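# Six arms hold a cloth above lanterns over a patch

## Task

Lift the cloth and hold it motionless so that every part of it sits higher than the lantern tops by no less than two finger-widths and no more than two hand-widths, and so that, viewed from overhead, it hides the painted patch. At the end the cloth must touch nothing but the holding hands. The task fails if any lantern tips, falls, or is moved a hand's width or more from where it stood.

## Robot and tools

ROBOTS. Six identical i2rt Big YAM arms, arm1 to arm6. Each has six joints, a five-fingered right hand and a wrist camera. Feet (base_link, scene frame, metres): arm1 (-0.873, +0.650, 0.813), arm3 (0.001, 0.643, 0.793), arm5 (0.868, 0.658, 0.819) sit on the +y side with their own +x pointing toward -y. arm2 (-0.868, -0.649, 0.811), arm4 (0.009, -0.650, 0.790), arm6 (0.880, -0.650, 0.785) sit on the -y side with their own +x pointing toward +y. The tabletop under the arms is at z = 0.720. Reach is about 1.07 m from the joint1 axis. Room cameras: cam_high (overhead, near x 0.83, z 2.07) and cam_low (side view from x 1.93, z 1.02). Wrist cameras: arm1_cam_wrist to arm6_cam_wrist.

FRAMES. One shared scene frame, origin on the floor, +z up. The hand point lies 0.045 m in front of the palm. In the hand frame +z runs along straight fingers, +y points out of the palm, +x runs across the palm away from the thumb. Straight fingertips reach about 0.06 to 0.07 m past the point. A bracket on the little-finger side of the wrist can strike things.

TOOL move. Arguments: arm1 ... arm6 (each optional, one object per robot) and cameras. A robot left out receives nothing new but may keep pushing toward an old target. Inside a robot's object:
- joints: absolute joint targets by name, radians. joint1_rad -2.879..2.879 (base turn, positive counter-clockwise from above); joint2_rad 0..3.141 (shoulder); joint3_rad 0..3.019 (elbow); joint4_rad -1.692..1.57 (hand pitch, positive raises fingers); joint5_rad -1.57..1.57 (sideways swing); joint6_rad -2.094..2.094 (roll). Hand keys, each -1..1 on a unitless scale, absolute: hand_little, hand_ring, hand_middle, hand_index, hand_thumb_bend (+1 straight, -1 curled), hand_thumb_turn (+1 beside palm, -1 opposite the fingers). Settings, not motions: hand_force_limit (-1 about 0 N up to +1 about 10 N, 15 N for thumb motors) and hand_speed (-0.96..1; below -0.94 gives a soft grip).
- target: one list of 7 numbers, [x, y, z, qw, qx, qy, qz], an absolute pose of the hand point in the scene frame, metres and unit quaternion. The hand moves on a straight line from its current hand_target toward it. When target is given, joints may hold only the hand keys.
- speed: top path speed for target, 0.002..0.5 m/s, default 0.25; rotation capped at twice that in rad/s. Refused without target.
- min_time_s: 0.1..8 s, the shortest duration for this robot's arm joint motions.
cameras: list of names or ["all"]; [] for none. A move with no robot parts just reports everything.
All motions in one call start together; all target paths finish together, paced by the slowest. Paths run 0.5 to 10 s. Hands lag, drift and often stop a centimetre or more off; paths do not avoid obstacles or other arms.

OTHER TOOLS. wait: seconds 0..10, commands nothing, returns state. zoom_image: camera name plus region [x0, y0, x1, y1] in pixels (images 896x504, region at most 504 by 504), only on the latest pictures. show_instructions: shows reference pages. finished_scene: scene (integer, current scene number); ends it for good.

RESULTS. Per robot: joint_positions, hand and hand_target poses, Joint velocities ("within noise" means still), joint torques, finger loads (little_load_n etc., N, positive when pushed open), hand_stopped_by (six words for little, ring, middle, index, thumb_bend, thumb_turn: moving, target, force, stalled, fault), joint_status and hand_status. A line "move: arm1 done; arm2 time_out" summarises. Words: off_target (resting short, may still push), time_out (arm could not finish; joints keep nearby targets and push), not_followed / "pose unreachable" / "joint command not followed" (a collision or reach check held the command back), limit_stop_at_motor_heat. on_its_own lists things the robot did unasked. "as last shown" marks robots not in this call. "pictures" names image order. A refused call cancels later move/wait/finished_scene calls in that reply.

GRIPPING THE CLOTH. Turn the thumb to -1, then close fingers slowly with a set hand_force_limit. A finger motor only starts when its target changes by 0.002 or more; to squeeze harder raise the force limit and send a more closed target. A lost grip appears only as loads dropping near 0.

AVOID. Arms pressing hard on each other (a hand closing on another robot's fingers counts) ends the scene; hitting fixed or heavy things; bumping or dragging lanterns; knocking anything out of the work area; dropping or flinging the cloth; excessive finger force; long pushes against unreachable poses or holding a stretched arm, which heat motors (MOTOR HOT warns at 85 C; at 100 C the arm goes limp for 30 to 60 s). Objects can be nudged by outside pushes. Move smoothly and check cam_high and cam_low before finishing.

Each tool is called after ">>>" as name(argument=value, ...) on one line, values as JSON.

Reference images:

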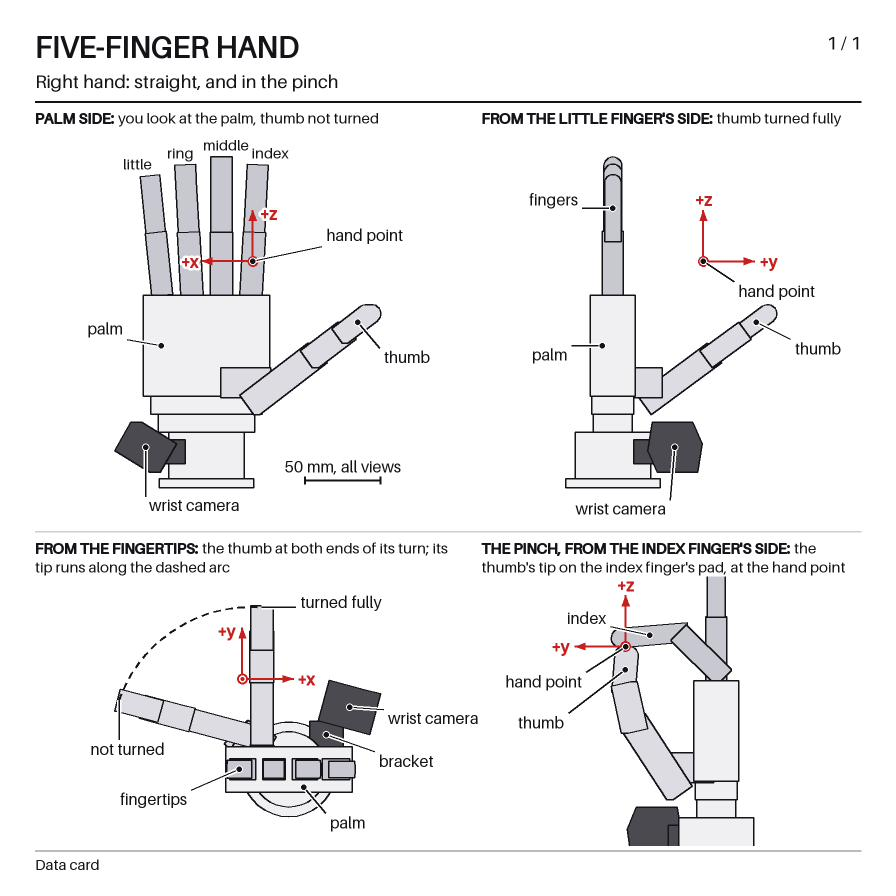

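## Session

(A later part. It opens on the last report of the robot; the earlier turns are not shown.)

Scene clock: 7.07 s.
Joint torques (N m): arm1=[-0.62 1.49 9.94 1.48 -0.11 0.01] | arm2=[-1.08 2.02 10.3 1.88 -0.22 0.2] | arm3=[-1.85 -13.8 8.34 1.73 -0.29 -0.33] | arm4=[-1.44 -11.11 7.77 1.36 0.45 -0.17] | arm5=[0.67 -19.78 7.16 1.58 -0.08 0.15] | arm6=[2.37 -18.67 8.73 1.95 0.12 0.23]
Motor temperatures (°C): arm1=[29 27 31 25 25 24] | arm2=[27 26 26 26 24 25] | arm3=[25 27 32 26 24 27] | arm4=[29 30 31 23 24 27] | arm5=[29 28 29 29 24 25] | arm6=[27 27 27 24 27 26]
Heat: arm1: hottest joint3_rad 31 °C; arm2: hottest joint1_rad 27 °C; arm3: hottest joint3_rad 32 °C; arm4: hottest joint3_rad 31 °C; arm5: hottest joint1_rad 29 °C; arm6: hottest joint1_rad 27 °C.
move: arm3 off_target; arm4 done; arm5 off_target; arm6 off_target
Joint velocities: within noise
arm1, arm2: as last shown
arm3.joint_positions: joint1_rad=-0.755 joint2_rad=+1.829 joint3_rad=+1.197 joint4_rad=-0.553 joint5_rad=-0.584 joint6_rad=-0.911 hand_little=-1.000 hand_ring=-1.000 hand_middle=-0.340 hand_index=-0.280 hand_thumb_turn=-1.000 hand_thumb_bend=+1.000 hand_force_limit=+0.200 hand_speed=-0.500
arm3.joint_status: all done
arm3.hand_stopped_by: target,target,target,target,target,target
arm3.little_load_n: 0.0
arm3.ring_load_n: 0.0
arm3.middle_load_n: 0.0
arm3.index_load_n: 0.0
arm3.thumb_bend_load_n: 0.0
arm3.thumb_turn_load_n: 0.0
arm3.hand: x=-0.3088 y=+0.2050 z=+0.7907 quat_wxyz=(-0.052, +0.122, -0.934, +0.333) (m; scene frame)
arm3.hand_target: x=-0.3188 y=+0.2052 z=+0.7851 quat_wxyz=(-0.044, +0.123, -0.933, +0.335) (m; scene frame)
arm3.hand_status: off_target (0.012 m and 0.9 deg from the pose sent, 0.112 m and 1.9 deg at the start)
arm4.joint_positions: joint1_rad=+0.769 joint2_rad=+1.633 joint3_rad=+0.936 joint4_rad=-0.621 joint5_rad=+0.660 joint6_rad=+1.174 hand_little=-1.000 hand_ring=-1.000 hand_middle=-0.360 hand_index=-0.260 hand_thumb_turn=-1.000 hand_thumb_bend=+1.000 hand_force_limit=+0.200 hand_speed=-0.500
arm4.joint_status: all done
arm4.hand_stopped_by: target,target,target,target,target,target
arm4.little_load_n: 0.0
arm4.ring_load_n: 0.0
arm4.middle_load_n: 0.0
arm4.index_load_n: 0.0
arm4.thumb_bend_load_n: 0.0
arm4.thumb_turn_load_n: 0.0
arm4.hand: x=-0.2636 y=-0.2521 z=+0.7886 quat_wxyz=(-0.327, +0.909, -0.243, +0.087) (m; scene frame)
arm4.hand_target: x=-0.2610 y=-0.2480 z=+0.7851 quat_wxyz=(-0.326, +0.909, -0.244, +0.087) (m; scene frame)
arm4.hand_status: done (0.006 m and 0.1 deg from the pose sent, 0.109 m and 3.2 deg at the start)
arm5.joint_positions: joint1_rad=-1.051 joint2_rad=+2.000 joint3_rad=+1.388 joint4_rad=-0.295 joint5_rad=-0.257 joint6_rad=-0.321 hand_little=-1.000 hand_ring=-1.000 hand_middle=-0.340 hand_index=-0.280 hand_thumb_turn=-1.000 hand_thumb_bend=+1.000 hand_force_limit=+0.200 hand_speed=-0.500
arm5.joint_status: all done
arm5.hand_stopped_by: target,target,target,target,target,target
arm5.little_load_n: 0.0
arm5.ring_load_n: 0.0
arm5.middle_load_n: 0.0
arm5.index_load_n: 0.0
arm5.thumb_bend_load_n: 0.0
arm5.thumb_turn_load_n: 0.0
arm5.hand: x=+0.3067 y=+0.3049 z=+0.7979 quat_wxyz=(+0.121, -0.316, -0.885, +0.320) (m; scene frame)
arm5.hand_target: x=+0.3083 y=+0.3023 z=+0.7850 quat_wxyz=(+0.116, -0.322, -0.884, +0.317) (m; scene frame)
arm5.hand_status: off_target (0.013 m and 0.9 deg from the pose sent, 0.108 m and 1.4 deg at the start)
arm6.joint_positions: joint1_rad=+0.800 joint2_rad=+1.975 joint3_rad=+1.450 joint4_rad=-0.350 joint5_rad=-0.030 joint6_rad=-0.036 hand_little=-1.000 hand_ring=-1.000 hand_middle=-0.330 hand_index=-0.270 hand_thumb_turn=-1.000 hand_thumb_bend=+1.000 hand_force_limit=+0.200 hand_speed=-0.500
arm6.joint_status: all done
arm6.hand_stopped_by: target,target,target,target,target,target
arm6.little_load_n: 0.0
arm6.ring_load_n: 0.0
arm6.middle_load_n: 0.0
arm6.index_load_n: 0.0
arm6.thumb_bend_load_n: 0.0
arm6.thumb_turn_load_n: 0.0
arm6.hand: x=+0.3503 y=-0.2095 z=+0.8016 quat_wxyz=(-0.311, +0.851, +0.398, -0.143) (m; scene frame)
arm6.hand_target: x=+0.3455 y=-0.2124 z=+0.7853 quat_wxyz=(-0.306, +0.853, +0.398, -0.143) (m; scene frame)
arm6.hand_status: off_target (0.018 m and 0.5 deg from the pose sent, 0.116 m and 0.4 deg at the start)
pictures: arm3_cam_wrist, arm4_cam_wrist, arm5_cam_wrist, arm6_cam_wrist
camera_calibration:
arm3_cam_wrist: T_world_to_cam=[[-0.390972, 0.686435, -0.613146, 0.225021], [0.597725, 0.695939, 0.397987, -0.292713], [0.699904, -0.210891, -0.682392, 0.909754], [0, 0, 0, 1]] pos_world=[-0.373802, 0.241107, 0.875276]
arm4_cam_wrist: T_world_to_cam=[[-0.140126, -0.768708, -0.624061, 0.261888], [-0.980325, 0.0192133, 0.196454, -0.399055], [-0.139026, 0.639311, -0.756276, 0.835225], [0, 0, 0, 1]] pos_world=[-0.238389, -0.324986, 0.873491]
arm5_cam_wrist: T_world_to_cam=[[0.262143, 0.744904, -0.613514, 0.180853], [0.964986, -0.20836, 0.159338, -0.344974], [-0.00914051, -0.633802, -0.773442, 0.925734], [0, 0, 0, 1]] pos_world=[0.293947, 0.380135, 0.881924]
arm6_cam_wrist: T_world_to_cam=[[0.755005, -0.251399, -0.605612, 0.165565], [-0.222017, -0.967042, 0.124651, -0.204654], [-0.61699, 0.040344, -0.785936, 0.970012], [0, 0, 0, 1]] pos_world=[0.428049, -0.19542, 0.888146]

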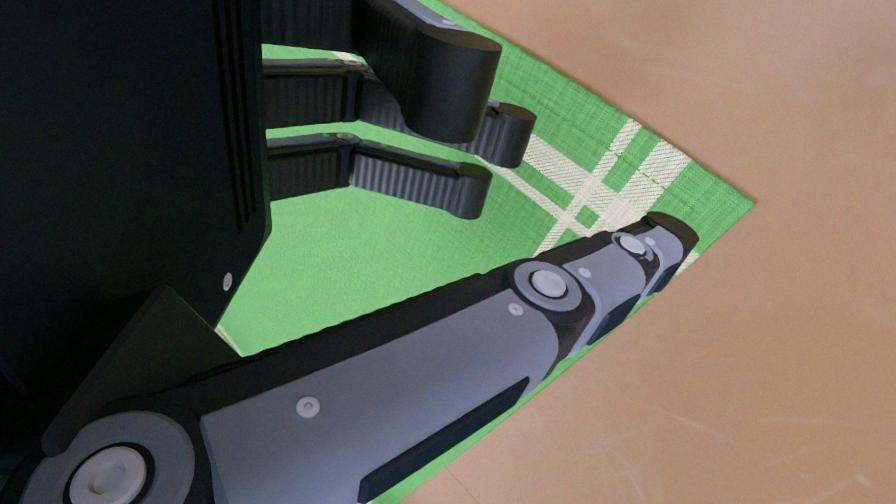

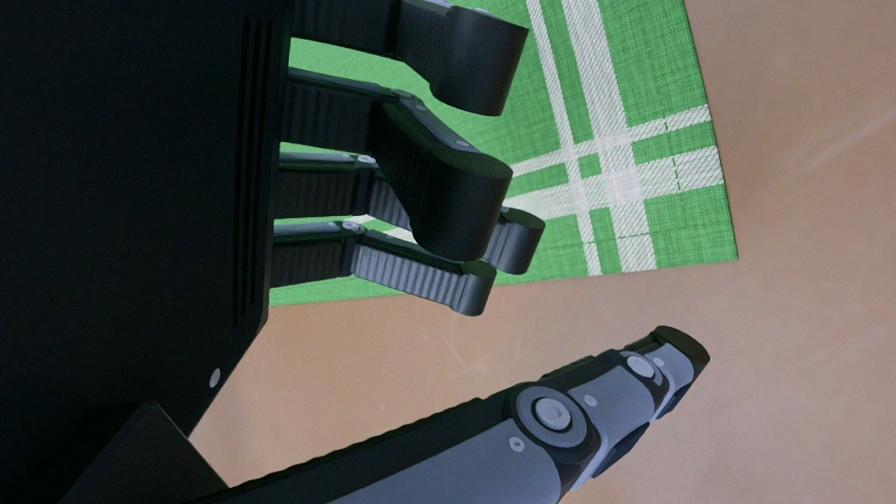

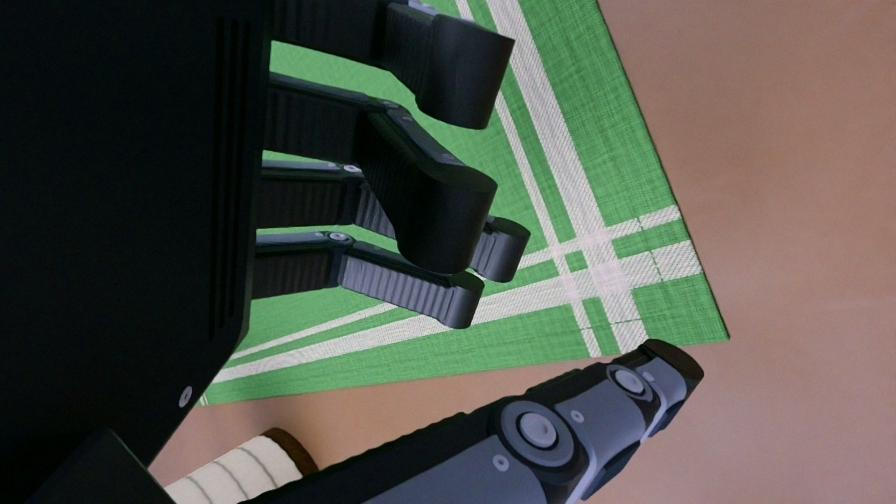

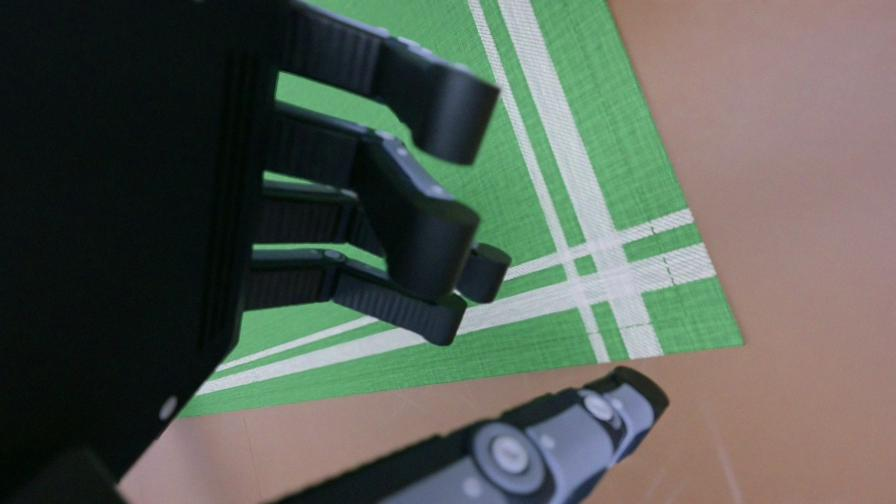

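>>> move(arm3={"target": [-0.3075, 0.224, 0.77, 0.04411, -0.12285, 0.93314, -0.33503], "speed": 0.1}, arm4={"target": [-0.249, -0.254, 0.77, 0.32641, -0.90912, 0.2436, -0.08746], "speed": 0.1}, arm5={"target": [0.3195, 0.3005, 0.77, -0.11558, 0.32191, 0.88443, -0.31755], "speed": 0.1}, arm6={"target": [0.357, -0.222, 0.77, 0.30626, -0.853, -0.39776, 0.14281], "speed": 0.1}, cameras=[])

>>> move(arm3={"target": [-0.3075, 0.224, 0.685, 0.04411, -0.12285, 0.93314, -0.33503], "speed": 0.06}, arm4={"target": [-0.249, -0.254, 0.685, 0.32641, -0.90912, 0.2436, -0.08746], "speed": 0.06}, arm5={"target": [0.3195, 0.3005, 0.685, -0.11558, 0.32191, 0.88443, -0.31755], "speed": 0.06}, arm6={"target": [0.357, -0.222, 0.685, 0.30626, -0.853, -0.39776, 0.14281], "speed": 0.06}, cameras=["arm3_cam_wrist", "arm4_cam_wrist", "arm5_cam_wrist", "arm6_cam_wrist"])

Scene clock: 8.80 s.
Joint torques (N m): arm1=[-0.62 1.55 9.92 1.47 -0.11 0] | arm2=[-1.03 2.08 10.33 1.88 -0.22 0.2] | arm3=[-1.96 -14.92 7.54 1.73 -0.41 -0.33] | arm4=[-1.44 -10.64 7.31 1.37 0.44 -0.18] | arm5=[1.32 -19.25 6.72 1.61 -0.07 0.15] | arm6=[2.26 -20.19 7.75 2.04 0.11 0.2]
Motor temperatures (°C): arm1=[29 27 31 25 25 24] | arm2=[27 26 26 26 24 25] | arm3=[25 27 32 26 24 27] | arm4=[29 30 31 23 24 27] | arm5=[29 28 30 29 24 25] | arm6=[27 27 27 24 27 26]
Heat: arm1: hottest joint3_rad 31 °C; arm2: hottest joint1_rad 27 °C; arm3: hottest joint3_rad 32 °C; arm4: hottest joint3_rad 31 °C; arm5: hottest joint3_rad 30 °C; arm6: hottest joint1_rad 27 °C.
move: arm3 done; arm4 done; arm5 off_target; arm6 off_target
Joint velocities: within noise
arm1, arm2: as last shown
arm3.joint_positions: joint1_rad=-0.766 joint2_rad=+1.829 joint3_rad=+1.122 joint4_rad=-0.499 joint5_rad=-0.584 joint6_rad=-0.923 hand_little=-1.000 hand_ring=-1.000 hand_middle=-0.340 hand_index=-0.280 hand_thumb_turn=-1.000 hand_thumb_bend=+1.000 hand_force_limit=+0.200 hand_speed=-0.500
arm3.joint_status: not commanded
arm3.hand_stopped_by: target,target,target,target,target,target
arm3.little_load_n: 0.0
arm3.ring_load_n: 0.0
arm3.middle_load_n: 0.0
arm3.index_load_n: 0.0
arm3.thumb_bend_load_n: 0.0
arm3.thumb_turn_load_n: 0.0
arm3.hand: x=-0.2980 y=+0.2245 z=+0.7674 quat_wxyz=(-0.055, +0.119, -0.936, +0.327) (m; scene frame)
arm3.hand_target: x=-0.3075 y=+0.2240 z=+0.7702 quat_wxyz=(-0.044, +0.123, -0.933, +0.335) (m; scene frame)
arm3.hand_status: done (0.010 m and 1.6 deg from the pose sent, 0.028 m and 0.9 deg at the start)
arm4.joint_positions: joint1_rad=+0.758 joint2_rad=+1.633 joint3_rad=+0.886 joint4_rad=-0.559 joint5_rad=+0.657 joint6_rad=+1.158 hand_little=-1.000 hand_ring=-1.000 hand_middle=-0.360 hand_index=-0.260 hand_thumb_turn=-1.000 hand_thumb_bend=+1.000 hand_force_limit=+0.200 hand_speed=-0.500
arm4.joint_status: not commanded
arm4.hand_stopped_by: target,target,target,target,target,target
arm4.little_load_n: 0.0
arm4.ring_load_n: 0.0
arm4.middle_load_n: 0.0
arm4.index_load_n: 0.0
arm4.thumb_bend_load_n: 0.0
arm4.thumb_turn_load_n: 0.0
arm4.hand: x=-0.2528 y=-0.2571 z=+0.7749 quat_wxyz=(-0.328, +0.909, -0.244, +0.085) (m; scene frame)
arm4.hand_target: x=-0.2490 y=-0.2541 z=+0.7701 quat_wxyz=(-0.326, +0.909, -0.244, +0.088) (m; scene frame)
arm4.hand_status: done (0.007 m and 0.3 deg from the pose sent, 0.024 m and 0.1 deg at the start)
arm5.joint_positions: joint1_rad=-1.046 joint2_rad=+2.000 joint3_rad=+1.348 joint4_rad=-0.246 joint5_rad=-0.250 joint6_rad=-0.312 hand_little=-1.000 hand_ring=-1.000 hand_middle=-0.340 hand_index=-0.280 hand_thumb_turn=-1.000 hand_thumb_bend=+1.000 hand_force_limit=+0.200 hand_speed=-0.500
arm5.joint_status: not commanded
arm5.hand_stopped_by: target,target,target,target,target,target
arm5.little_load_n: 0.0
arm5.ring_load_n: 0.0
arm5.middle_load_n: 0.0
arm5.index_load_n: 0.0
arm5.thumb_bend_load_n: 0.0
arm5.thumb_turn_load_n: 0.0
arm5.hand: x=+0.3137 y=+0.3060 z=+0.7866 quat_wxyz=(+0.124, -0.318, -0.883, +0.322) (m; scene frame)
arm5.hand_target: x=+0.3200 y=+0.3009 z=+0.7702 quat_wxyz=(+0.116, -0.322, -0.885, +0.317) (m; scene frame)
arm5.hand_status: off_target (0.018 m and 1.2 deg from the pose sent, 0.031 m and 1.0 deg at the start)
arm6.joint_positions: joint1_rad=+0.800 joint2_rad=+1.975 joint3_rad=+1.391 joint4_rad=-0.295 joint5_rad=-0.030 joint6_rad=-0.036 hand_little=-1.000 hand_ring=-1.000 hand_middle=-0.330 hand_index=-0.270 hand_thumb_turn=-1.000 hand_thumb_bend=+1.000 hand_force_limit=+0.200 hand_speed=-0.500
arm6.joint_status: not commanded
arm6.hand_stopped_by: target,target,target,target,target,target
arm6.little_load_n: 0.0
arm6.ring_load_n: 0.0
arm6.middle_load_n: 0.0
arm6.index_load_n: 0.0
arm6.thumb_bend_load_n: 0.0
arm6.thumb_turn_load_n: 0.0
arm6.hand: x=+0.3600 y=-0.2183 z=+0.7817 quat_wxyz=(-0.309, +0.852, +0.399, -0.142) (m; scene frame)
arm6.hand_target: x=+0.3573 y=-0.2222 z=+0.7702 quat_wxyz=(-0.306, +0.853, +0.398, -0.143) (m; scene frame)
arm6.hand_status: off_target (0.013 m and 0.3 deg from the pose sent, 0.035 m and 0.5 deg at the start)
pictures: none
No camera images: "cameras" was empty.

Scene clock: 10.83 s.
Joint torques (N m): arm1=[-0.67 1.49 9.92 1.48 -0.11 0] | arm2=[-0.97 2.08 10.32 1.88 -0.22 0.2] | arm3=[-2.02 -7.88 5.56 2.13 0.38 -0.42] | arm4=[-1.44 -5.77 4.38 1.25 -0.12 -0.16] | arm5=[1.38 -16.15 5.65 1.36 -0.02 0.04] | arm6=[2.14 -15.44 6.3 1.54 0.09 0.15]
Motor temperatures (°C): arm1=[29 27 31 25 25 24] | arm2=[27 26 26 26 24 25] | arm3=[25 27 32 26 24 27] | arm4=[29 30 31 23 24 27] | arm5=[29 29 30 29 24 25] | arm6=[27 27 27 24 27 26]
Heat: arm1: hottest joint3_rad 31 °C; arm2: hottest joint1_rad 27 °C; arm3: hottest joint3_rad 32 °C; arm4: hottest joint3_rad 31 °C; arm5: hottest joint3_rad 30 °C; arm6: hottest joint1_rad 27 °C.
move: arm3 off_target; arm4 off_target; arm5 off_target; arm6 off_target
Joint velocities: within noise
arm1, arm2: as last shown
arm2.middle_load_n: -0.5
arm3.joint_positions: joint1_rad=-0.766 joint2_rad=+1.897 joint3_rad=+1.096 joint4_rad=-0.306 joint5_rad=-0.607 joint6_rad=-0.915 hand_little=-1.000 hand_ring=-1.000 hand_middle=-0.340 hand_index=-0.281 hand_thumb_turn=-1.000 hand_thumb_bend=+1.000 hand_force_limit=+0.200 hand_speed=-0.500
arm3.joint_status: not commanded
arm3.hand_stopped_by: target,target,target,target,target,target
arm3.little_load_n: 0.0
arm3.ring_load_n: 0.0
arm3.middle_load_n: -1.5
arm3.index_load_n: -8.5
arm3.thumb_bend_load_n: 0.0
arm3.thumb_turn_load_n: 0.0
arm3.hand: x=-0.3112 y=+0.2052 z=+0.7357 quat_wxyz=(-0.028, +0.131, -0.922, +0.363) (m; scene frame)
arm3.hand_target: x=-0.3046 y=+0.2265 z=+0.6890 quat_wxyz=(-0.045, +0.123, -0.933, +0.335) (m; scene frame)
arm3.hand_status: off_target (0.054 m and 4.1 deg from the pose sent, 0.083 m and 1.7 deg at the start)
arm4.joint_positions: joint1_rad=+0.757 joint2_rad=+1.744 joint3_rad=+0.858 joint4_rad=-0.318 joint5_rad=+0.669 joint6_rad=+1.157 hand_little=-1.000 hand_ring=-1.000 hand_middle=-0.360 hand_index=-0.261 hand_thumb_turn=-1.000 hand_thumb_bend=+1.000 hand_force_limit=+0.200 hand_speed=-0.500
arm4.joint_status: not commanded
arm4.hand_stopped_by: target,target,target,target,target,target
arm4.little_load_n: 0.0
arm4.ring_load_n: 0.0
arm4.middle_load_n: -3.5
arm4.index_load_n: -6.5
arm4.thumb_bend_load_n: 0.0
arm4.thumb_turn_load_n: -0.5
arm4.hand: x=-0.2690 y=-0.2351 z=+0.7352 quat_wxyz=(-0.358, +0.896, -0.258, +0.050) (m; scene frame)
arm4.hand_target: x=-0.2472 y=-0.2571 z=+0.6901 quat_wxyz=(-0.326, +0.909, -0.244, +0.087) (m; scene frame)
arm4.hand_status: off_target (0.057 m and 6.0 deg from the pose sent, 0.090 m and 0.3 deg at the start)
arm5.joint_positions: joint1_rad=-1.046 joint2_rad=+2.103 joint3_rad=+1.331 joint4_rad=-0.070 joint5_rad=-0.250 joint6_rad=-0.302 hand_little=-1.000 hand_ring=-1.000 hand_middle=-0.340 hand_index=-0.280 hand_thumb_turn=-1.000 hand_thumb_bend=+1.000 hand_force_limit=+0.200 hand_speed=-0.500
arm5.joint_status: not commanded
arm5.hand_stopped_by: target,target,target,target,target,target
arm5.little_load_n: 0.0
arm5.ring_load_n: 0.0
arm5.middle_load_n: -1.5
arm5.index_load_n: -4.0
arm5.thumb_bend_load_n: 0.0
arm5.thumb_turn_load_n: 0.0
arm5.hand: x=+0.3010 y=+0.2991 z=+0.7340 quat_wxyz=(+0.139, -0.316, -0.874, +0.342) (m; scene frame)
arm5.hand_target: x=+0.3219 y=+0.3023 z=+0.6877 quat_wxyz=(+0.116, -0.322, -0.884, +0.317) (m; scene frame)
arm5.hand_status: off_target (0.052 m and 4.1 deg from the pose sent, 0.102 m and 1.2 deg at the start)
arm6.joint_positions: joint1_rad=+0.800 joint2_rad=+2.057 joint3_rad=+1.358 joint4_rad=-0.112 joint5_rad=-0.030 joint6_rad=-0.032 hand_little=-1.000 hand_ring=-1.000 hand_middle=-0.330 hand_index=-0.270 hand_thumb_turn=-1.000 hand_thumb_bend=+1.000 hand_force_limit=+0.200 hand_speed=-0.500
arm6.joint_status: not commanded
arm6.hand_stopped_by: target,target,target,target,target,target
arm6.little_load_n: 0.0
arm6.ring_load_n: 0.0
arm6.middle_load_n: -1.0
arm6.index_load_n: -2.5
arm6.thumb_bend_load_n: 0.0
arm6.thumb_turn_load_n: 0.0
arm6.hand: x=+0.3484 y=-0.2077 z=+0.7369 quat_wxyz=(-0.337, +0.842, +0.392, -0.155) (m; scene frame)
arm6.hand_target: x=+0.3596 y=-0.2239 z=+0.6877 quat_wxyz=(-0.306, +0.853, +0.398, -0.143) (m; scene frame)
arm6.hand_status: off_target (0.055 m and 4.1 deg from the pose sent, 0.097 m and 0.3 deg at the start)
pictures: arm3_cam_wrist, arm4_cam_wrist, arm5_cam_wrist, arm6_cam_wrist
camera_calibration:
arm3_cam_wrist: T_world_to_cam=[[-0.418931, 0.640688, -0.643441, 0.213255], [0.611888, 0.722755, 0.321276, -0.214248], [0.670887, -0.259122, -0.694814, 0.884058], [0, 0, 0, 1]] pos_world=[-0.372669, 0.247298, 0.820305]
arm4_cam_wrist: T_world_to_cam=[[-0.182048, -0.712689, -0.677446, 0.281945], [-0.966746, 0.00388001, 0.25571, -0.437774], [-0.179613, 0.701469, -0.689696, 0.73794], [0, 0, 0, 1]] pos_world=[-0.239345, -0.315005, 0.811899]
arm5_cam_wrist: T_world_to_cam=[[0.240087, 0.720296, -0.650793, 0.188809], [0.969156, -0.216275, 0.118162, -0.299223], [-0.0556387, -0.659089, -0.750004, 0.876962], [0, 0, 0, 1]] pos_world=[0.293456, 0.377282, 0.815958]
arm6_cam_wrist: T_world_to_cam=[[0.724245, -0.228228, -0.650678, 0.177023], [-0.219516, -0.970855, 0.0961966, -0.175995], [-0.653668, 0.0731645, -0.753236, 0.913429], [0, 0, 0, 1]] pos_world=[0.430237, -0.197295, 0.820143]

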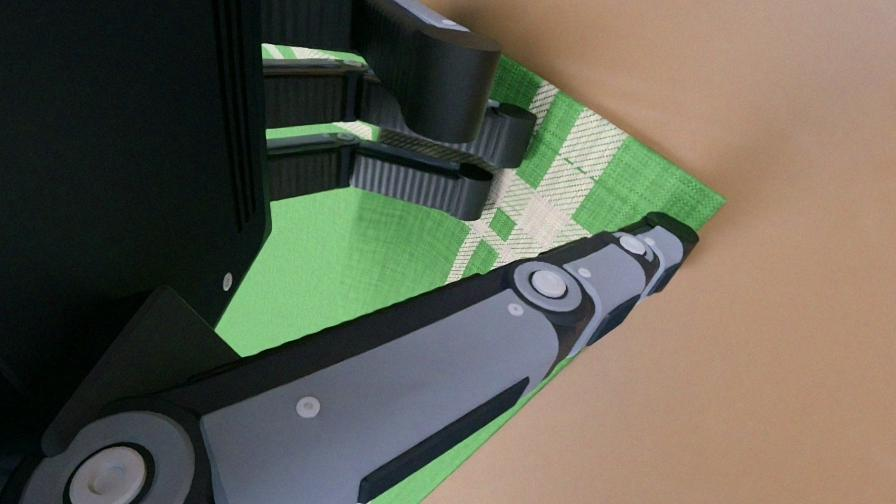

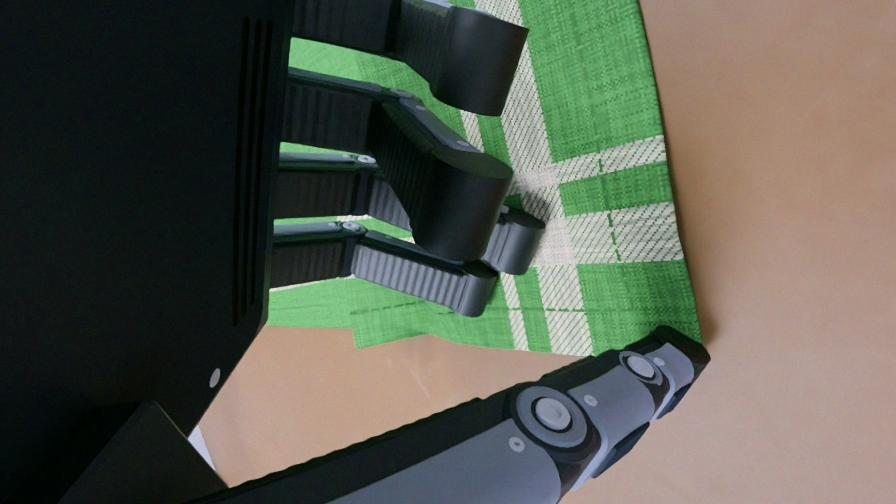

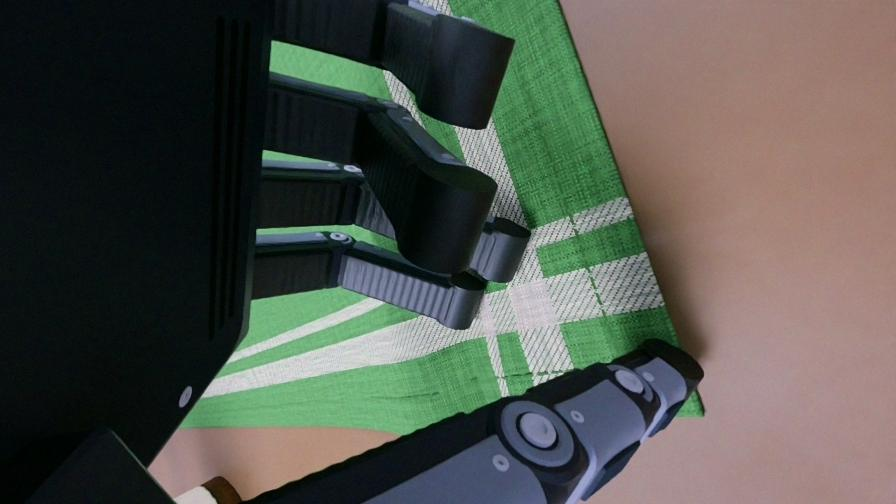

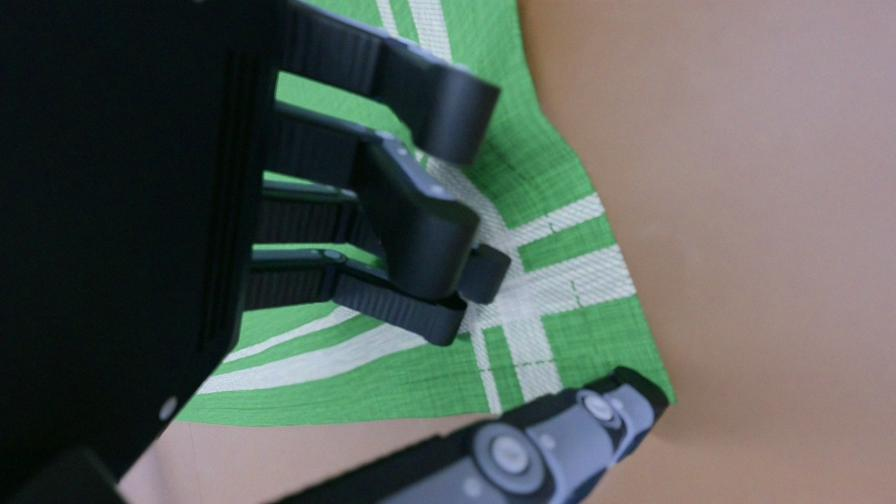

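>>> move(arm3={"joints": {"hand_thumb_bend": 0.1}}, arm4={"target": [-0.257, -0.230, 0.765, 0.32641, -0.90912, 0.2436, -0.08746], "speed": 0.1}, arm5={"joints": {"hand_thumb_bend": 0.1}}, arm6={"joints": {"hand_thumb_bend": 0.1}}, cameras=["arm3_cam_wrist", "arm4_cam_wrist", "arm5_cam_wrist", "arm6_cam_wrist"])

Scene clock: 12.90 s.
Joint torques (N m): arm1=[-0.73 1.55 9.92 1.46 -0.11 0.01] | arm2=[-0.97 2.08 10.29 1.87 -0.22 0.2] | arm3=[-1.61 -8.06 5.61 1.66 0.38 -0.42] | arm4=[-1.38 -13.8 10.44 0.31 0.48 -0.19] | arm5=[1.38 -16.21 5.67 1.09 0 0.02] | arm6=[2.14 -15.79 6.42 1.54 0.12 0.16]
Motor temperatures (°C): arm1=[29 27 31 25 25 24] | arm2=[27 26 27 26 24 25] | arm3=[25 27 32 26 24 27] | arm4=[29 30 32 23 24 27] | arm5=[29 29 30 29 24 25] | arm6=[27 28 27 24 27 26]
Heat: arm1: hottest joint3_rad 31 °C; arm2: hottest joint1_rad 27 °C; arm3: hottest joint3_rad 32 °C; arm4: hottest joint3_rad 32 °C; arm5: hottest joint3_rad 30 °C; arm6: hottest joint2_rad 28 °C.
move: arm3 off_target; arm4 off_target; arm5 off_target; arm6 off_target
Joint velocities: within noise
arm1, arm2: as last shown
arm2.middle_load_n: 0.0
arm3.joint_positions: joint1_rad=-0.768 joint2_rad=+1.898 joint3_rad=+1.096 joint4_rad=-0.295 joint5_rad=-0.607 joint6_rad=-0.915 hand_little=-1.000 hand_ring=-1.000 hand_middle=-0.340 hand_index=-0.281 hand_thumb_turn=-1.000 hand_thumb_bend=+0.395 hand_force_limit=+0.200 hand_speed=-0.500
arm3.joint_status: hand_thumb_bend off_target (ended at +0.395, target +0.100)
arm3.hand_stopped_by: target,target,target,target,force,target
arm3.little_load_n: 0.0
arm3.ring_load_n: 0.0
arm3.middle_load_n: 1.5
arm3.index_load_n: -5.5
arm3.thumb_bend_load_n: 8.0
arm3.thumb_turn_load_n: 0.0
arm3.hand: x=-0.3140 y=+0.2040 z=+0.7360 quat_wxyz=(-0.023, +0.131, -0.921, +0.366) (m; scene frame)
arm3.hand_target: x=-0.3047 y=+0.2265 z=+0.6891 quat_wxyz=(-0.045, +0.123, -0.933, +0.335) (m; scene frame)
arm3.hand_status: not commanded
arm4.joint_positions: joint1_rad=+0.734 joint2_rad=+1.716 joint3_rad=+0.905 joint4_rad=-0.519 joint5_rad=+0.651 joint6_rad=+1.131 hand_little=-1.000 hand_ring=-1.000 hand_middle=-0.360 hand_index=-0.260 hand_thumb_turn=-1.000 hand_thumb_bend=+1.000 hand_force_limit=+0.200 hand_speed=-0.500
arm4.joint_status: not commanded
arm4.hand_stopped_by: target,target,target,target,target,target
arm4.little_load_n: 0.0
arm4.ring_load_n: 0.0
arm4.middle_load_n: 0.0
arm4.index_load_n: 0.0
arm4.thumb_bend_load_n: 0.0
arm4.thumb_turn_load_n: 0.0
arm4.hand: x=-0.2479 y=-0.2483 z=+0.7454 quat_wxyz=(-0.316, +0.913, -0.238, +0.102) (m; scene frame)
arm4.hand_target: x=-0.2564 y=-0.2305 z=+0.7653 quat_wxyz=(-0.327, +0.909, -0.244, +0.088) (m; scene frame)
arm4.hand_status: off_target (0.028 m and 2.2 deg from the pose sent, 0.033 m and 6.0 deg at the start)
arm5.joint_positions: joint1_rad=-1.046 joint2_rad=+2.103 joint3_rad=+1.331 joint4_rad=-0.062 joint5_rad=-0.251 joint6_rad=-0.300 hand_little=-1.000 hand_ring=-1.000 hand_middle=-0.340 hand_index=-0.280 hand_thumb_turn=-1.000 hand_thumb_bend=+0.510 hand_force_limit=+0.200 hand_speed=-0.500
arm5.joint_status: hand_thumb_bend off_target (ended at +0.510, target +0.100)
arm5.hand_stopped_by: target,target,target,target,force,target
arm5.little_load_n: 0.0
arm5.ring_load_n: 0.0
arm5.middle_load_n: 1.0
arm5.index_load_n: -0.5
arm5.thumb_bend_load_n: 8.5
arm5.thumb_turn_load_n: 0.0
arm5.hand: x=+0.2994 y=+0.2981 z=+0.7350 quat_wxyz=(+0.142, -0.315, -0.873, +0.345) (m; scene frame)
arm5.hand_target: x=+0.3219 y=+0.3023 z=+0.6878 quat_wxyz=(+0.116, -0.322, -0.884, +0.317) (m; scene frame)
arm5.hand_status: not commanded
arm6.joint_positions: joint1_rad=+0.800 joint2_rad=+2.057 joint3_rad=+1.358 joint4_rad=-0.106 joint5_rad=-0.030 joint6_rad=-0.031 hand_little=-1.000 hand_ring=-1.000 hand_middle=-0.330 hand_index=-0.270 hand_thumb_turn=-1.000 hand_thumb_bend=+0.391 hand_force_limit=+0.200 hand_speed=-0.500
arm6.joint_status: hand_thumb_bend off_target (ended at +0.391, target +0.100)
arm6.hand_stopped_by: target,target,target,target,force,target
arm6.little_load_n: 0.0
arm6.ring_load_n: 0.0
arm6.middle_load_n: 2.0
arm6.index_load_n: 1.0
arm6.thumb_bend_load_n: 8.5
arm6.thumb_turn_load_n: 3.0
arm6.hand: x=+0.3473 y=-0.2068 z=+0.7378 quat_wxyz=(-0.340, +0.841, +0.392, -0.156) (m; scene frame)
arm6.hand_target: x=+0.3596 y=-0.2239 z=+0.6877 quat_wxyz=(-0.306, +0.853, +0.398, -0.142) (m; scene frame)
arm6.hand_status: not commanded
pictures: arm3_cam_wrist, arm4_cam_wrist, arm5_cam_wrist, arm6_cam_wrist
camera_calibration:
arm3_cam_wrist: T_world_to_cam=[[-0.421844, 0.637119, -0.645079, 0.214021], [0.615935, 0.723481, 0.311769, -0.203642], [0.665336, -0.265809, -0.69762, 0.887511], [0, 0, 0, 1]] pos_world=[-0.37478, 0.246882, 0.820695]
arm4_cam_wrist: T_world_to_cam=[[-0.124145, -0.787316, -0.603921, 0.224353], [-0.984965, 0.0240901, 0.171068, -0.356323], [-0.120136, 0.616078, -0.77847, 0.817809], [0, 0, 0, 1]] pos_world=[-0.224865, -0.318614, 0.833087]
arm5_cam_wrist: T_world_to_cam=[[0.236647, 0.717123, -0.65554, 0.196097], [0.969695, -0.216512, 0.113204, -0.2945], [-0.0607503, -0.662463, -0.746628, 0.876976], [0, 0, 0, 1]] pos_world=[0.292446, 0.376575, 0.816663]
arm6_cam_wrist: T_world_to_cam=[[0.720971, -0.226214, -0.655002, 0.183335], [-0.219624, -0.971081, 0.0936318, -0.173513], [-0.657241, 0.0763487, -0.749803, 0.912653], [0, 0, 0, 1]] pos_world=[0.429546, -0.196702, 0.820642]

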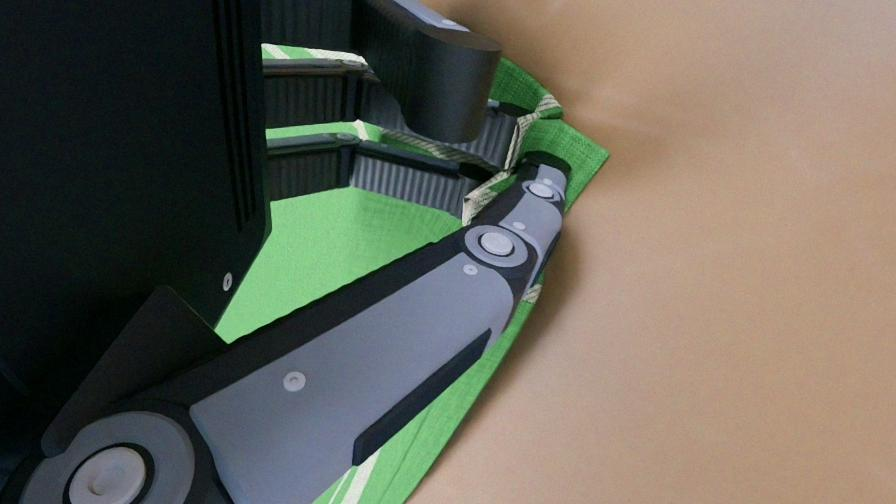

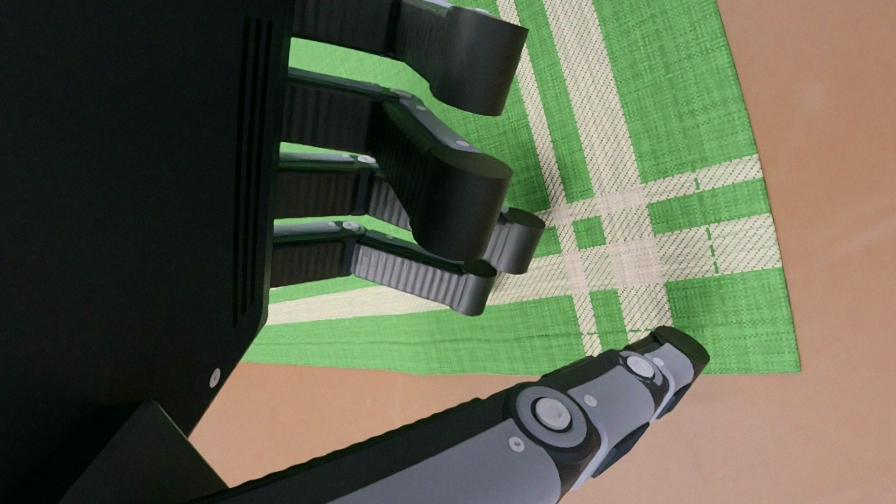

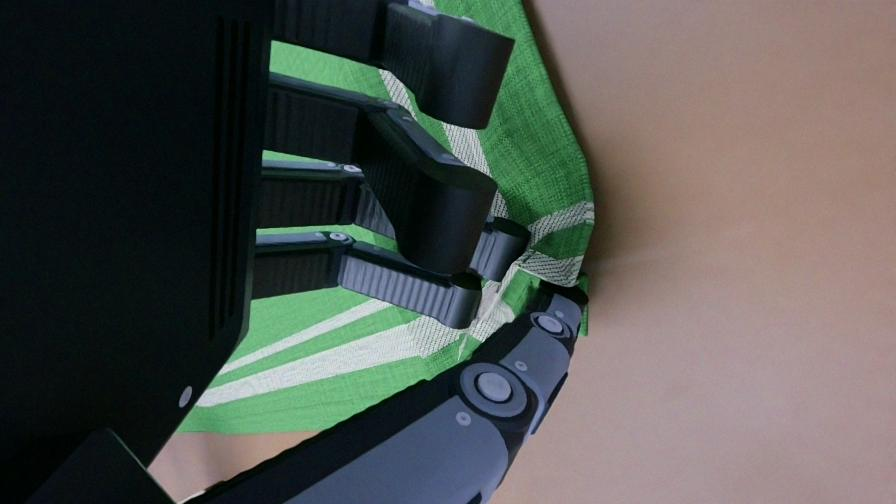

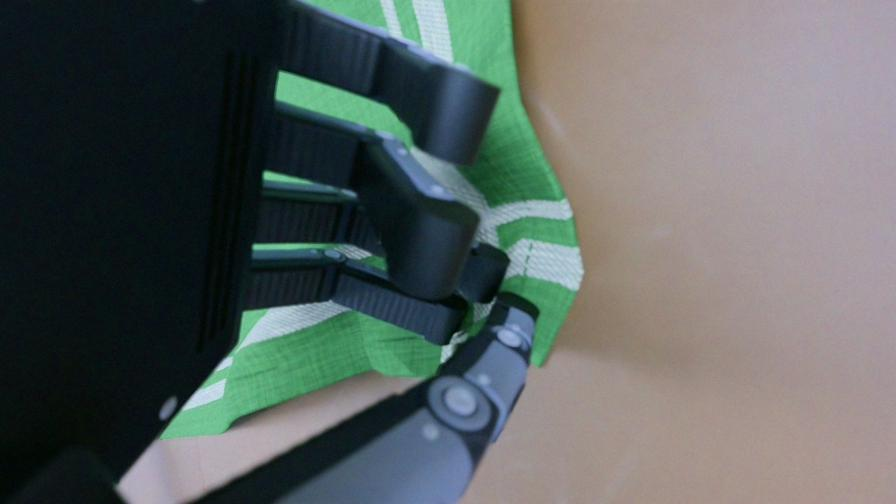

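>>> move(arm4={"target": [-0.244, -0.254, 0.775, 0.32641, -0.90912, 0.2436, -0.08746], "speed": 0.1}, arm5={"joints": {"hand_thumb_bend": 0.0, "hand_force_limit": 0.6}}, cameras=["arm4_cam_wrist", "arm5_cam_wrist"])

Scene clock: 14.20 s.
Joint torques (N m): arm1=[-0.67 1.55 9.94 1.48 -0.11 0.01] | arm2=[-0.97 2.14 10.32 1.84 -0.22 0.2] | arm3=[-1.55 -8.12 5.6 1.63 0.38 -0.42] | arm4=[-0.5 -12.86 7.21 0.32 0.6 -0.01] | arm5=[1.38 -16.21 5.68 1.05 0 0.02] | arm6=[2.14 -16.26 6.42 1.54 0.11 0.15]
Motor temperatures (°C): arm1=[29 27 32 25 25 24] | arm2=[27 26 27 26 24 25] | arm3=[25 27 32 26 24 27] | arm4=[29 30 32 23 24 27] | arm5=[29 29 30 29 24 25] | arm6=[27 28 27 24 27 26]
Heat: arm1: hottest joint3_rad 32 °C; arm2: hottest joint1_rad 27 °C; arm3: hottest joint3_rad 32 °C; arm4: hottest joint3_rad 32 °C; arm5: hottest joint3_rad 30 °C; arm6: hottest joint2_rad 28 °C.
move: arm4 done; arm5 off_target
Joint velocities: within noise
arm1, arm2, arm3, arm6: as last shown
arm1.little_load_n: -0.5
arm1.thumb_bend_load_n: -0.5
arm1.thumb_turn_load_n: 0.5
arm3.ring_load_n: 0.5
arm3.index_load_n: -5.0
arm4.joint_positions: joint1_rad=+0.734 joint2_rad=+1.641 joint3_rad=+0.880 joint4_rad=-0.537 joint5_rad=+0.651 joint6_rad=+1.131 hand_little=-1.000 hand_ring=-1.000 hand_middle=-0.360 hand_index=-0.260 hand_thumb_turn=-1.000 hand_thumb_bend=+1.000 hand_force_limit=+0.200 hand_speed=-0.500
arm4.joint_status: not commanded
arm4.hand_stopped_by: target,target,target,target,target,target
arm4.little_load_n: 0.0
arm4.ring_load_n: 0.0
arm4.middle_load_n: 0.0
arm4.index_load_n: 0.0
arm4.thumb_bend_load_n: 0.0
arm4.thumb_turn_load_n: 0.0
arm4.hand: x=-0.2441 y=-0.2524 z=+0.7696 quat_wxyz=(-0.325, +0.910, -0.242, +0.089) (m; scene frame)
arm4.hand_target: x=-0.2440 y=-0.2539 z=+0.7750 quat_wxyz=(-0.326, +0.909, -0.244, +0.087) (m; scene frame)
arm4.hand_status: done (0.006 m and 0.3 deg from the pose sent, 0.030 m and 2.1 deg at the start)
arm5.joint_positions: joint1_rad=-1.046 joint2_rad=+2.103 joint3_rad=+1.331 joint4_rad=-0.061 joint5_rad=-0.251 joint6_rad=-0.300 hand_little=-1.000 hand_ring=-1.000 hand_middle=-0.340 hand_index=-0.280 hand_thumb_turn=-1.000 hand_thumb_bend=+0.400 hand_force_limit=+0.600 hand_speed=-0.500
arm5.joint_status: hand_thumb_bend off_target (ended at +0.400, target +0.000); the others done
arm5.hand_stopped_by: target,target,target,target,force,target
arm5.little_load_n: 0.0
arm5.ring_load_n: 0.5
arm5.middle_load_n: 1.5
arm5.index_load_n: -0.5
arm5.thumb_bend_load_n: 12.5
arm5.thumb_turn_load_n: 2.0
arm5.hand: x=+0.2992 y=+0.2979 z=+0.7352 quat_wxyz=(+0.142, -0.315, -0.873, +0.345) (m; scene frame)
arm5.hand_target: x=+0.3219 y=+0.3023 z=+0.6878 quat_wxyz=(+0.116, -0.322, -0.884, +0.317) (m; scene frame)
arm5.hand_status: not commanded
pictures: arm4_cam_wrist, arm5_cam_wrist
camera_calibration:
arm4_cam_wrist: T_world_to_cam=[[-0.137375, -0.771887, -0.62074, 0.249901], [-0.981098, 0.0198074, 0.192495, -0.373288], [-0.136289, 0.635451, -0.760018, 0.82631], [0, 0, 0, 1]] pos_world=[-0.219285, -0.32479, 0.85499]
arm5_cam_wrist: T_world_to_cam=[[0.235944, 0.716776, -0.656172, 0.197064], [0.969815, -0.216453, 0.112278, -0.293617], [-0.0615527, -0.662857, -0.746212, 0.877082], [0, 0, 0, 1]] pos_world=[0.292244, 0.376575, 0.816763]

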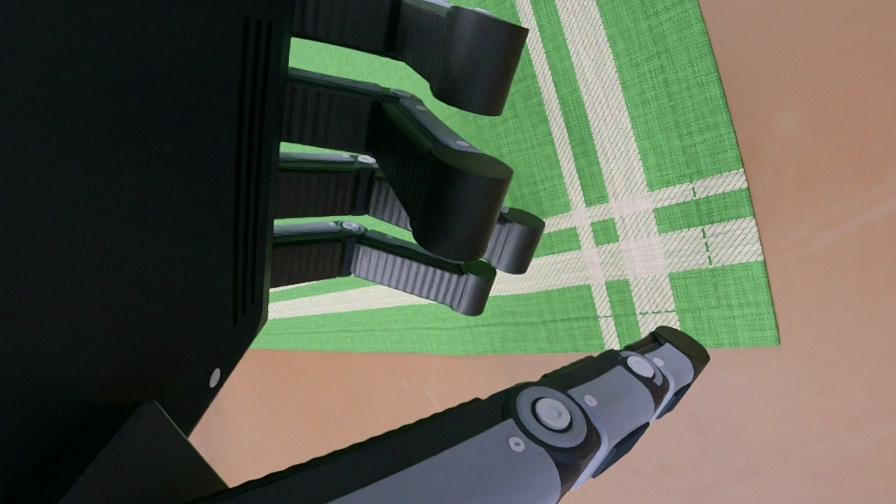

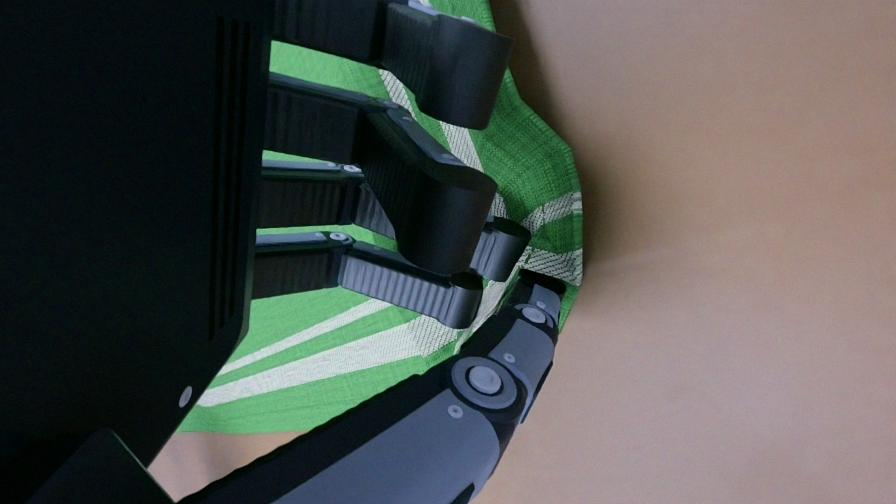

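>>> move(arm4={"target": [-0.246, -0.264, 0.765, 0.32641, -0.90912, 0.2436, -0.08746], "speed": 0.1}, cameras=[])

>>> move(arm4={"target": [-0.246, -0.264, 0.69, 0.32641, -0.90912, 0.2436, -0.08746], "speed": 0.06}, cameras=["arm4_cam_wrist"])

Scene clock: 15.57 s.
Joint torques (N m): arm1=[-0.62 1.55 9.94 1.48 -0.11 0] | arm2=[-1.08 2.08 10.32 1.91 -0.22 0.21] | arm3=[-1.67 -7.94 5.61 1.7 0.37 -0.42] | arm4=[0.21 -11.93 7.05 1.03 0.66 0.08] | arm5=[1.38 -16.15 5.67 1.05 0 0.02] | arm6=[1.96 -16.21 6.39 1.57 0.09 0.2]
Motor temperatures (°C): arm1=[29 27 32 25 25 24] | arm2=[27 26 27 26 24 25] | arm3=[25 27 32 26 24 27] | arm4=[29 30 32 23 24 27] | arm5=[29 29 30 29 24 25] | arm6=[27 28 27 24 27 26]
Heat: arm1: hottest joint3_rad 32 °C; arm2: hottest joint1_rad 27 °C; arm3: hottest joint3_rad 32 °C; arm4: hottest joint3_rad 32 °C; arm5: hottest joint3_rad 30 °C; arm6: hottest joint2_rad 28 °C.
move: arm4 done
Joint velocities: within noise
arm1, arm2, arm3, arm5, arm6: as last shown
arm1.little_load_n: 0.0
arm1.thumb_bend_load_n: 0.5
arm1.thumb_turn_load_n: -0.5
arm3.ring_load_n: 0.0
arm3.middle_load_n: 1.0
arm3.index_load_n: -5.5
arm4.joint_positions: joint1_rad=+0.746 joint2_rad=+1.641 joint3_rad=+0.856 joint4_rad=-0.537 joint5_rad=+0.655 joint6_rad=+1.147 hand_little=-1.000 hand_ring=-1.000 hand_middle=-0.360 hand_index=-0.260 hand_thumb_turn=-1.000 hand_thumb_bend=+1.000 hand_force_limit=+0.200 hand_speed=-0.500
arm4.joint_status: not commanded
arm4.hand_stopped_by: target,target,target,target,target,target
arm4.little_load_n: 0.0
arm4.ring_load_n: 0.0
arm4.middle_load_n: 0.0
arm4.index_load_n: 0.0
arm4.thumb_bend_load_n: 0.0
arm4.thumb_turn_load_n: 0.0
arm4.hand: x=-0.2406 y=-0.2635 z=+0.7621 quat_wxyz=(-0.321, +0.911, -0.241, +0.095) (m; scene frame)
arm4.hand_target: x=-0.2460 y=-0.2641 z=+0.7650 quat_wxyz=(-0.326, +0.909, -0.244, +0.087) (m; scene frame)
arm4.hand_status: done (0.006 m and 1.1 deg from the pose sent, 0.013 m and 0.3 deg at the start)
arm5.ring_load_n: 0.0
arm5.middle_load_n: 2.0
arm5.index_load_n: 0.0
arm6.index_load_n: 1.5
arm6.thumb_bend_load_n: 9.0
pictures: none
No camera images: "cameras" was empty.

Scene clock: 17.40 s.
Joint torques (N m): arm1=[-0.56 1.49 9.92 1.47 -0.11 0] | arm2=[-0.97 2.14 10.3 1.88 -0.22 0.2] | arm3=[-1.67 -7.88 5.56 1.63 0.38 -0.42] | arm4=[-0.03 -5.83 4.51 1.26 -0.11 0] | arm5=[1.38 -16.21 5.68 1.05 0 0.02] | arm6=[2.67 -15.85 6.39 1.73 0.12 0.19]
Motor temperatures (°C): arm1=[29 27 32 25 25 24] | arm2=[27 26 27 26 24 25] | arm3=[25 27 32 26 24 27] | arm4=[29 30 32 23 24 27] | arm5=[29 29 30 29 24 25] | arm6=[27 28 27 24 27 26]
Heat: arm1: hottest joint3_rad 32 °C; arm2: hottest joint1_rad 27 °C; arm3: hottest joint3_rad 32 °C; arm4: hottest joint3_rad 32 °C; arm5: hottest joint3_rad 30 °C; arm6: hottest joint2_rad 28 °C.
move: arm4 off_target
Joint velocities: within noise
arm1.joint_positions: joint1_rad=+0.425 joint2_rad=+0.624 joint3_rad=+1.422 joint4_rad=-1.550 joint5_rad=-0.178 joint6_rad=-1.016 hand_little=+1.000 hand_ring=+1.000 hand_middle=+1.000 hand_index=+1.000 hand_thumb_turn=+1.000 hand_thumb_bend=+1.000 hand_force_limit=+0.000 hand_speed=-0.800
arm1.joint_status: not commanded
arm1.hand_stopped_by: target,target,target,target,target,target
arm1.little_load_n: 0.0
arm1.ring_load_n: 0.0
arm1.middle_load_n: 0.0
arm1.index_load_n: 0.0
arm1.thumb_bend_load_n: 0.0
arm1.thumb_turn_load_n: 0.0
arm1.hand: x=-0.7936 y=+0.4867 z=+1.2649 quat_wxyz=(+0.044, +0.630, -0.665, +0.398) (m; scene frame)
arm1.hand_target: x=-0.7936 y=+0.4870 z=+1.2735 quat_wxyz=(+0.047, +0.628, -0.661, +0.408) (m; scene frame)
arm1.hand_status: not commanded
arm2.joint_positions: joint1_rad=+0.737 joint2_rad=+0.649 joint3_rad=+1.414 joint4_rad=-1.351 joint5_rad=-0.238 joint6_rad=-1.366 hand_little=+1.000 hand_ring=+1.000 hand_middle=+1.000 hand_index=+1.000 hand_thumb_turn=+1.000 hand_thumb_bend=+1.000 hand_force_limit=+0.000 hand_speed=-0.800
arm2.joint_status: not commanded
arm2.hand_stopped_by: target,target,target,target,target,target
arm2.little_load_n: 0.0
arm2.ring_load_n: 0.0
arm2.middle_load_n: 0.0
arm2.index_load_n: 0.0
arm2.thumb_bend_load_n: 0.0
arm2.thumb_turn_load_n: 0.0
arm2.hand: x=-1.0179 y=-0.4579 z=+1.3011 quat_wxyz=(-0.478, +0.403, +0.778, +0.055) (m; scene frame)
arm2.hand_target: x=-1.0174 y=-0.4585 z=+1.3137 quat_wxyz=(-0.490, +0.398, +0.773, +0.060) (m; scene frame)
arm2.hand_status: not commanded
arm3, arm5, arm6: as last shown
arm3.thumb_bend_load_n: 8.5
arm4.joint_positions: joint1_rad=+0.746 joint2_rad=+1.724 joint3_rad=+0.831 joint4_rad=-0.327 joint5_rad=+0.673 joint6_rad=+1.153 hand_little=-1.000 hand_ring=-1.000 hand_middle=-0.360 hand_index=-0.261 hand_thumb_turn=-1.000 hand_thumb_bend=+1.000 hand_force_limit=+0.200 hand_speed=-0.500
arm4.joint_status: not commanded
arm4.hand_stopped_by: target,target,target,target,target,target
arm4.little_load_n: 0.0
arm4.ring_load_n: 0.0
arm4.middle_load_n: -2.0
arm4.index_load_n: -7.5
arm4.thumb_bend_load_n: 0.5
arm4.thumb_turn_load_n: -1.0
arm4.hand: x=-0.2553 y=-0.2417 z=+0.7349 quat_wxyz=(-0.355, +0.896, -0.259, +0.059) (m; scene frame)
arm4.hand_target: x=-0.2438 y=-0.2661 z=+0.6942 quat_wxyz=(-0.327, +0.909, -0.244, +0.088) (m; scene frame)
arm4.hand_status: off_target (0.051 m and 5.1 deg from the pose sent, 0.072 m and 1.1 deg at the start)
arm5.index_load_n: -0.5
arm6.index_load_n: 1.0
arm6.thumb_bend_load_n: 8.5
pictures: arm4_cam_wrist
camera_calibration:
arm4_cam_wrist: T_world_to_cam=[[-0.17805, -0.71815, -0.672725, 0.275759], [-0.970432, 0.0149241, 0.240912, -0.411731], [-0.162971, 0.695728, -0.699573, 0.754874], [0, 0, 0, 1]] pos_world=[-0.227436, -0.321006, 0.81279]

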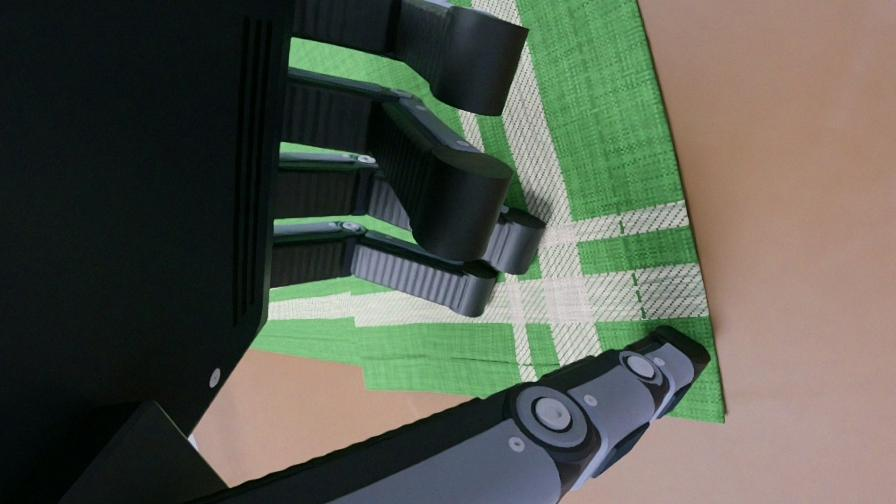

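Good placement. Sweep.

>>> move(arm4={"joints": {"hand_thumb_bend": 0.1}}, cameras=["arm4_cam_wrist"])

Scene clock: 19.07 s.
Joint torques (N m): arm1=[-0.67 1.49 9.92 1.46 -0.11 0.01] | arm2=[-1.03 2.08 10.3 1.87 -0.22 0.2] | arm3=[-1.61 -7.94 5.6 1.68 0.39 -0.42] | arm4=[0.09 -6.07 4.51 0.73 -0.21 -0.08] | arm5=[1.38 -16.21 5.68 1.05 0 0.02] | arm6=[2.14 -16.26 6.45 1.48 0.09 0.2]
Motor temperatures (°C): arm1=[29 27 32 25 25 24] | arm2=[27 26 27 26 24 25] | arm3=[25 27 32 26 24 27] | arm4=[29 30 32 23 24 27] | arm5=[29 30 30 29 24 25] | arm6=[27 28 27 24 27 26]
Heat: arm1: hottest joint3_rad 32 °C; arm2: hottest joint1_rad 27 °C; arm3: hottest joint3_rad 32 °C; arm4: hottest joint3_rad 32 °C; arm5: hottest joint2_rad 30 °C; arm6: hottest joint2_rad 28 °C.
move: arm4 off_target
Joint velocities: within noise
arm1, arm2, arm3, arm5, arm6: as last shown
arm3.middle_load_n: 1.5
arm4.joint_positions: joint1_rad=+0.746 joint2_rad=+1.727 joint3_rad=+0.831 joint4_rad=-0.314 joint5_rad=+0.675 joint6_rad=+1.159 hand_little=-1.000 hand_ring=-1.000 hand_middle=-0.360 hand_index=-0.260 hand_thumb_turn=-1.000 hand_thumb_bend=+0.438 hand_force_limit=+0.200 hand_speed=-0.500
arm4.joint_status: hand_thumb_bend off_target (ended at +0.438, target +0.100)
arm4.hand_stopped_by: target,target,target,target,force,target
arm4.little_load_n: 0.0
arm4.ring_load_n: 0.0
arm4.middle_load_n: -2.0
arm4.index_load_n: -4.5
arm4.thumb_bend_load_n: 9.5
arm4.thumb_turn_load_n: 0.5
arm4.hand: x=-0.2570 y=-0.2389 z=+0.7354 quat_wxyz=(-0.358, +0.894, -0.264, +0.055) (m; scene frame)
arm4.hand_target: x=-0.2438 y=-0.2662 z=+0.6942 quat_wxyz=(-0.326, +0.909, -0.244, +0.088) (m; scene frame)
arm4.hand_status: not commanded
arm6.middle_load_n: 2.5
arm6.thumb_turn_load_n: 2.5
pictures: arm4_cam_wrist
camera_calibration:
arm4_cam_wrist: T_world_to_cam=[[-0.188352, -0.709461, -0.679109, 0.281921], [-0.968059, 0.0175998, 0.250106, -0.419149], [-0.165488, 0.704525, -0.690115, 0.747567], [0, 0, 0, 1]] pos_world=[-0.228947, -0.31929, 0.812193]

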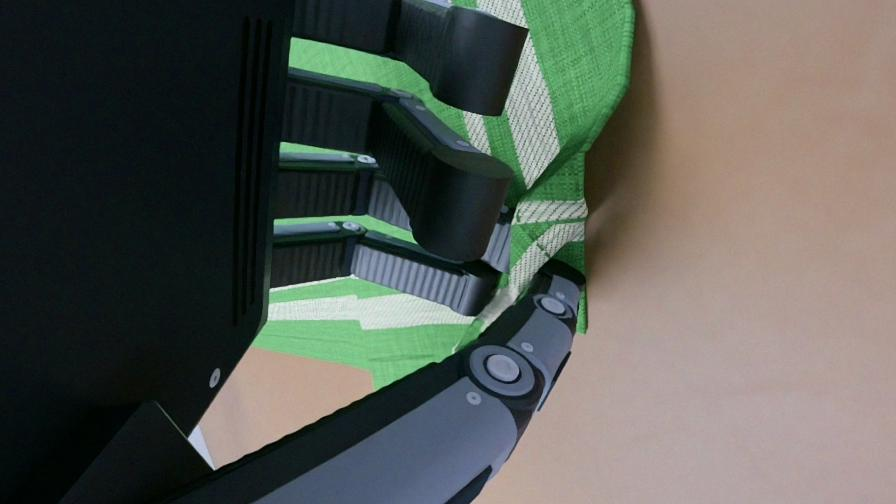

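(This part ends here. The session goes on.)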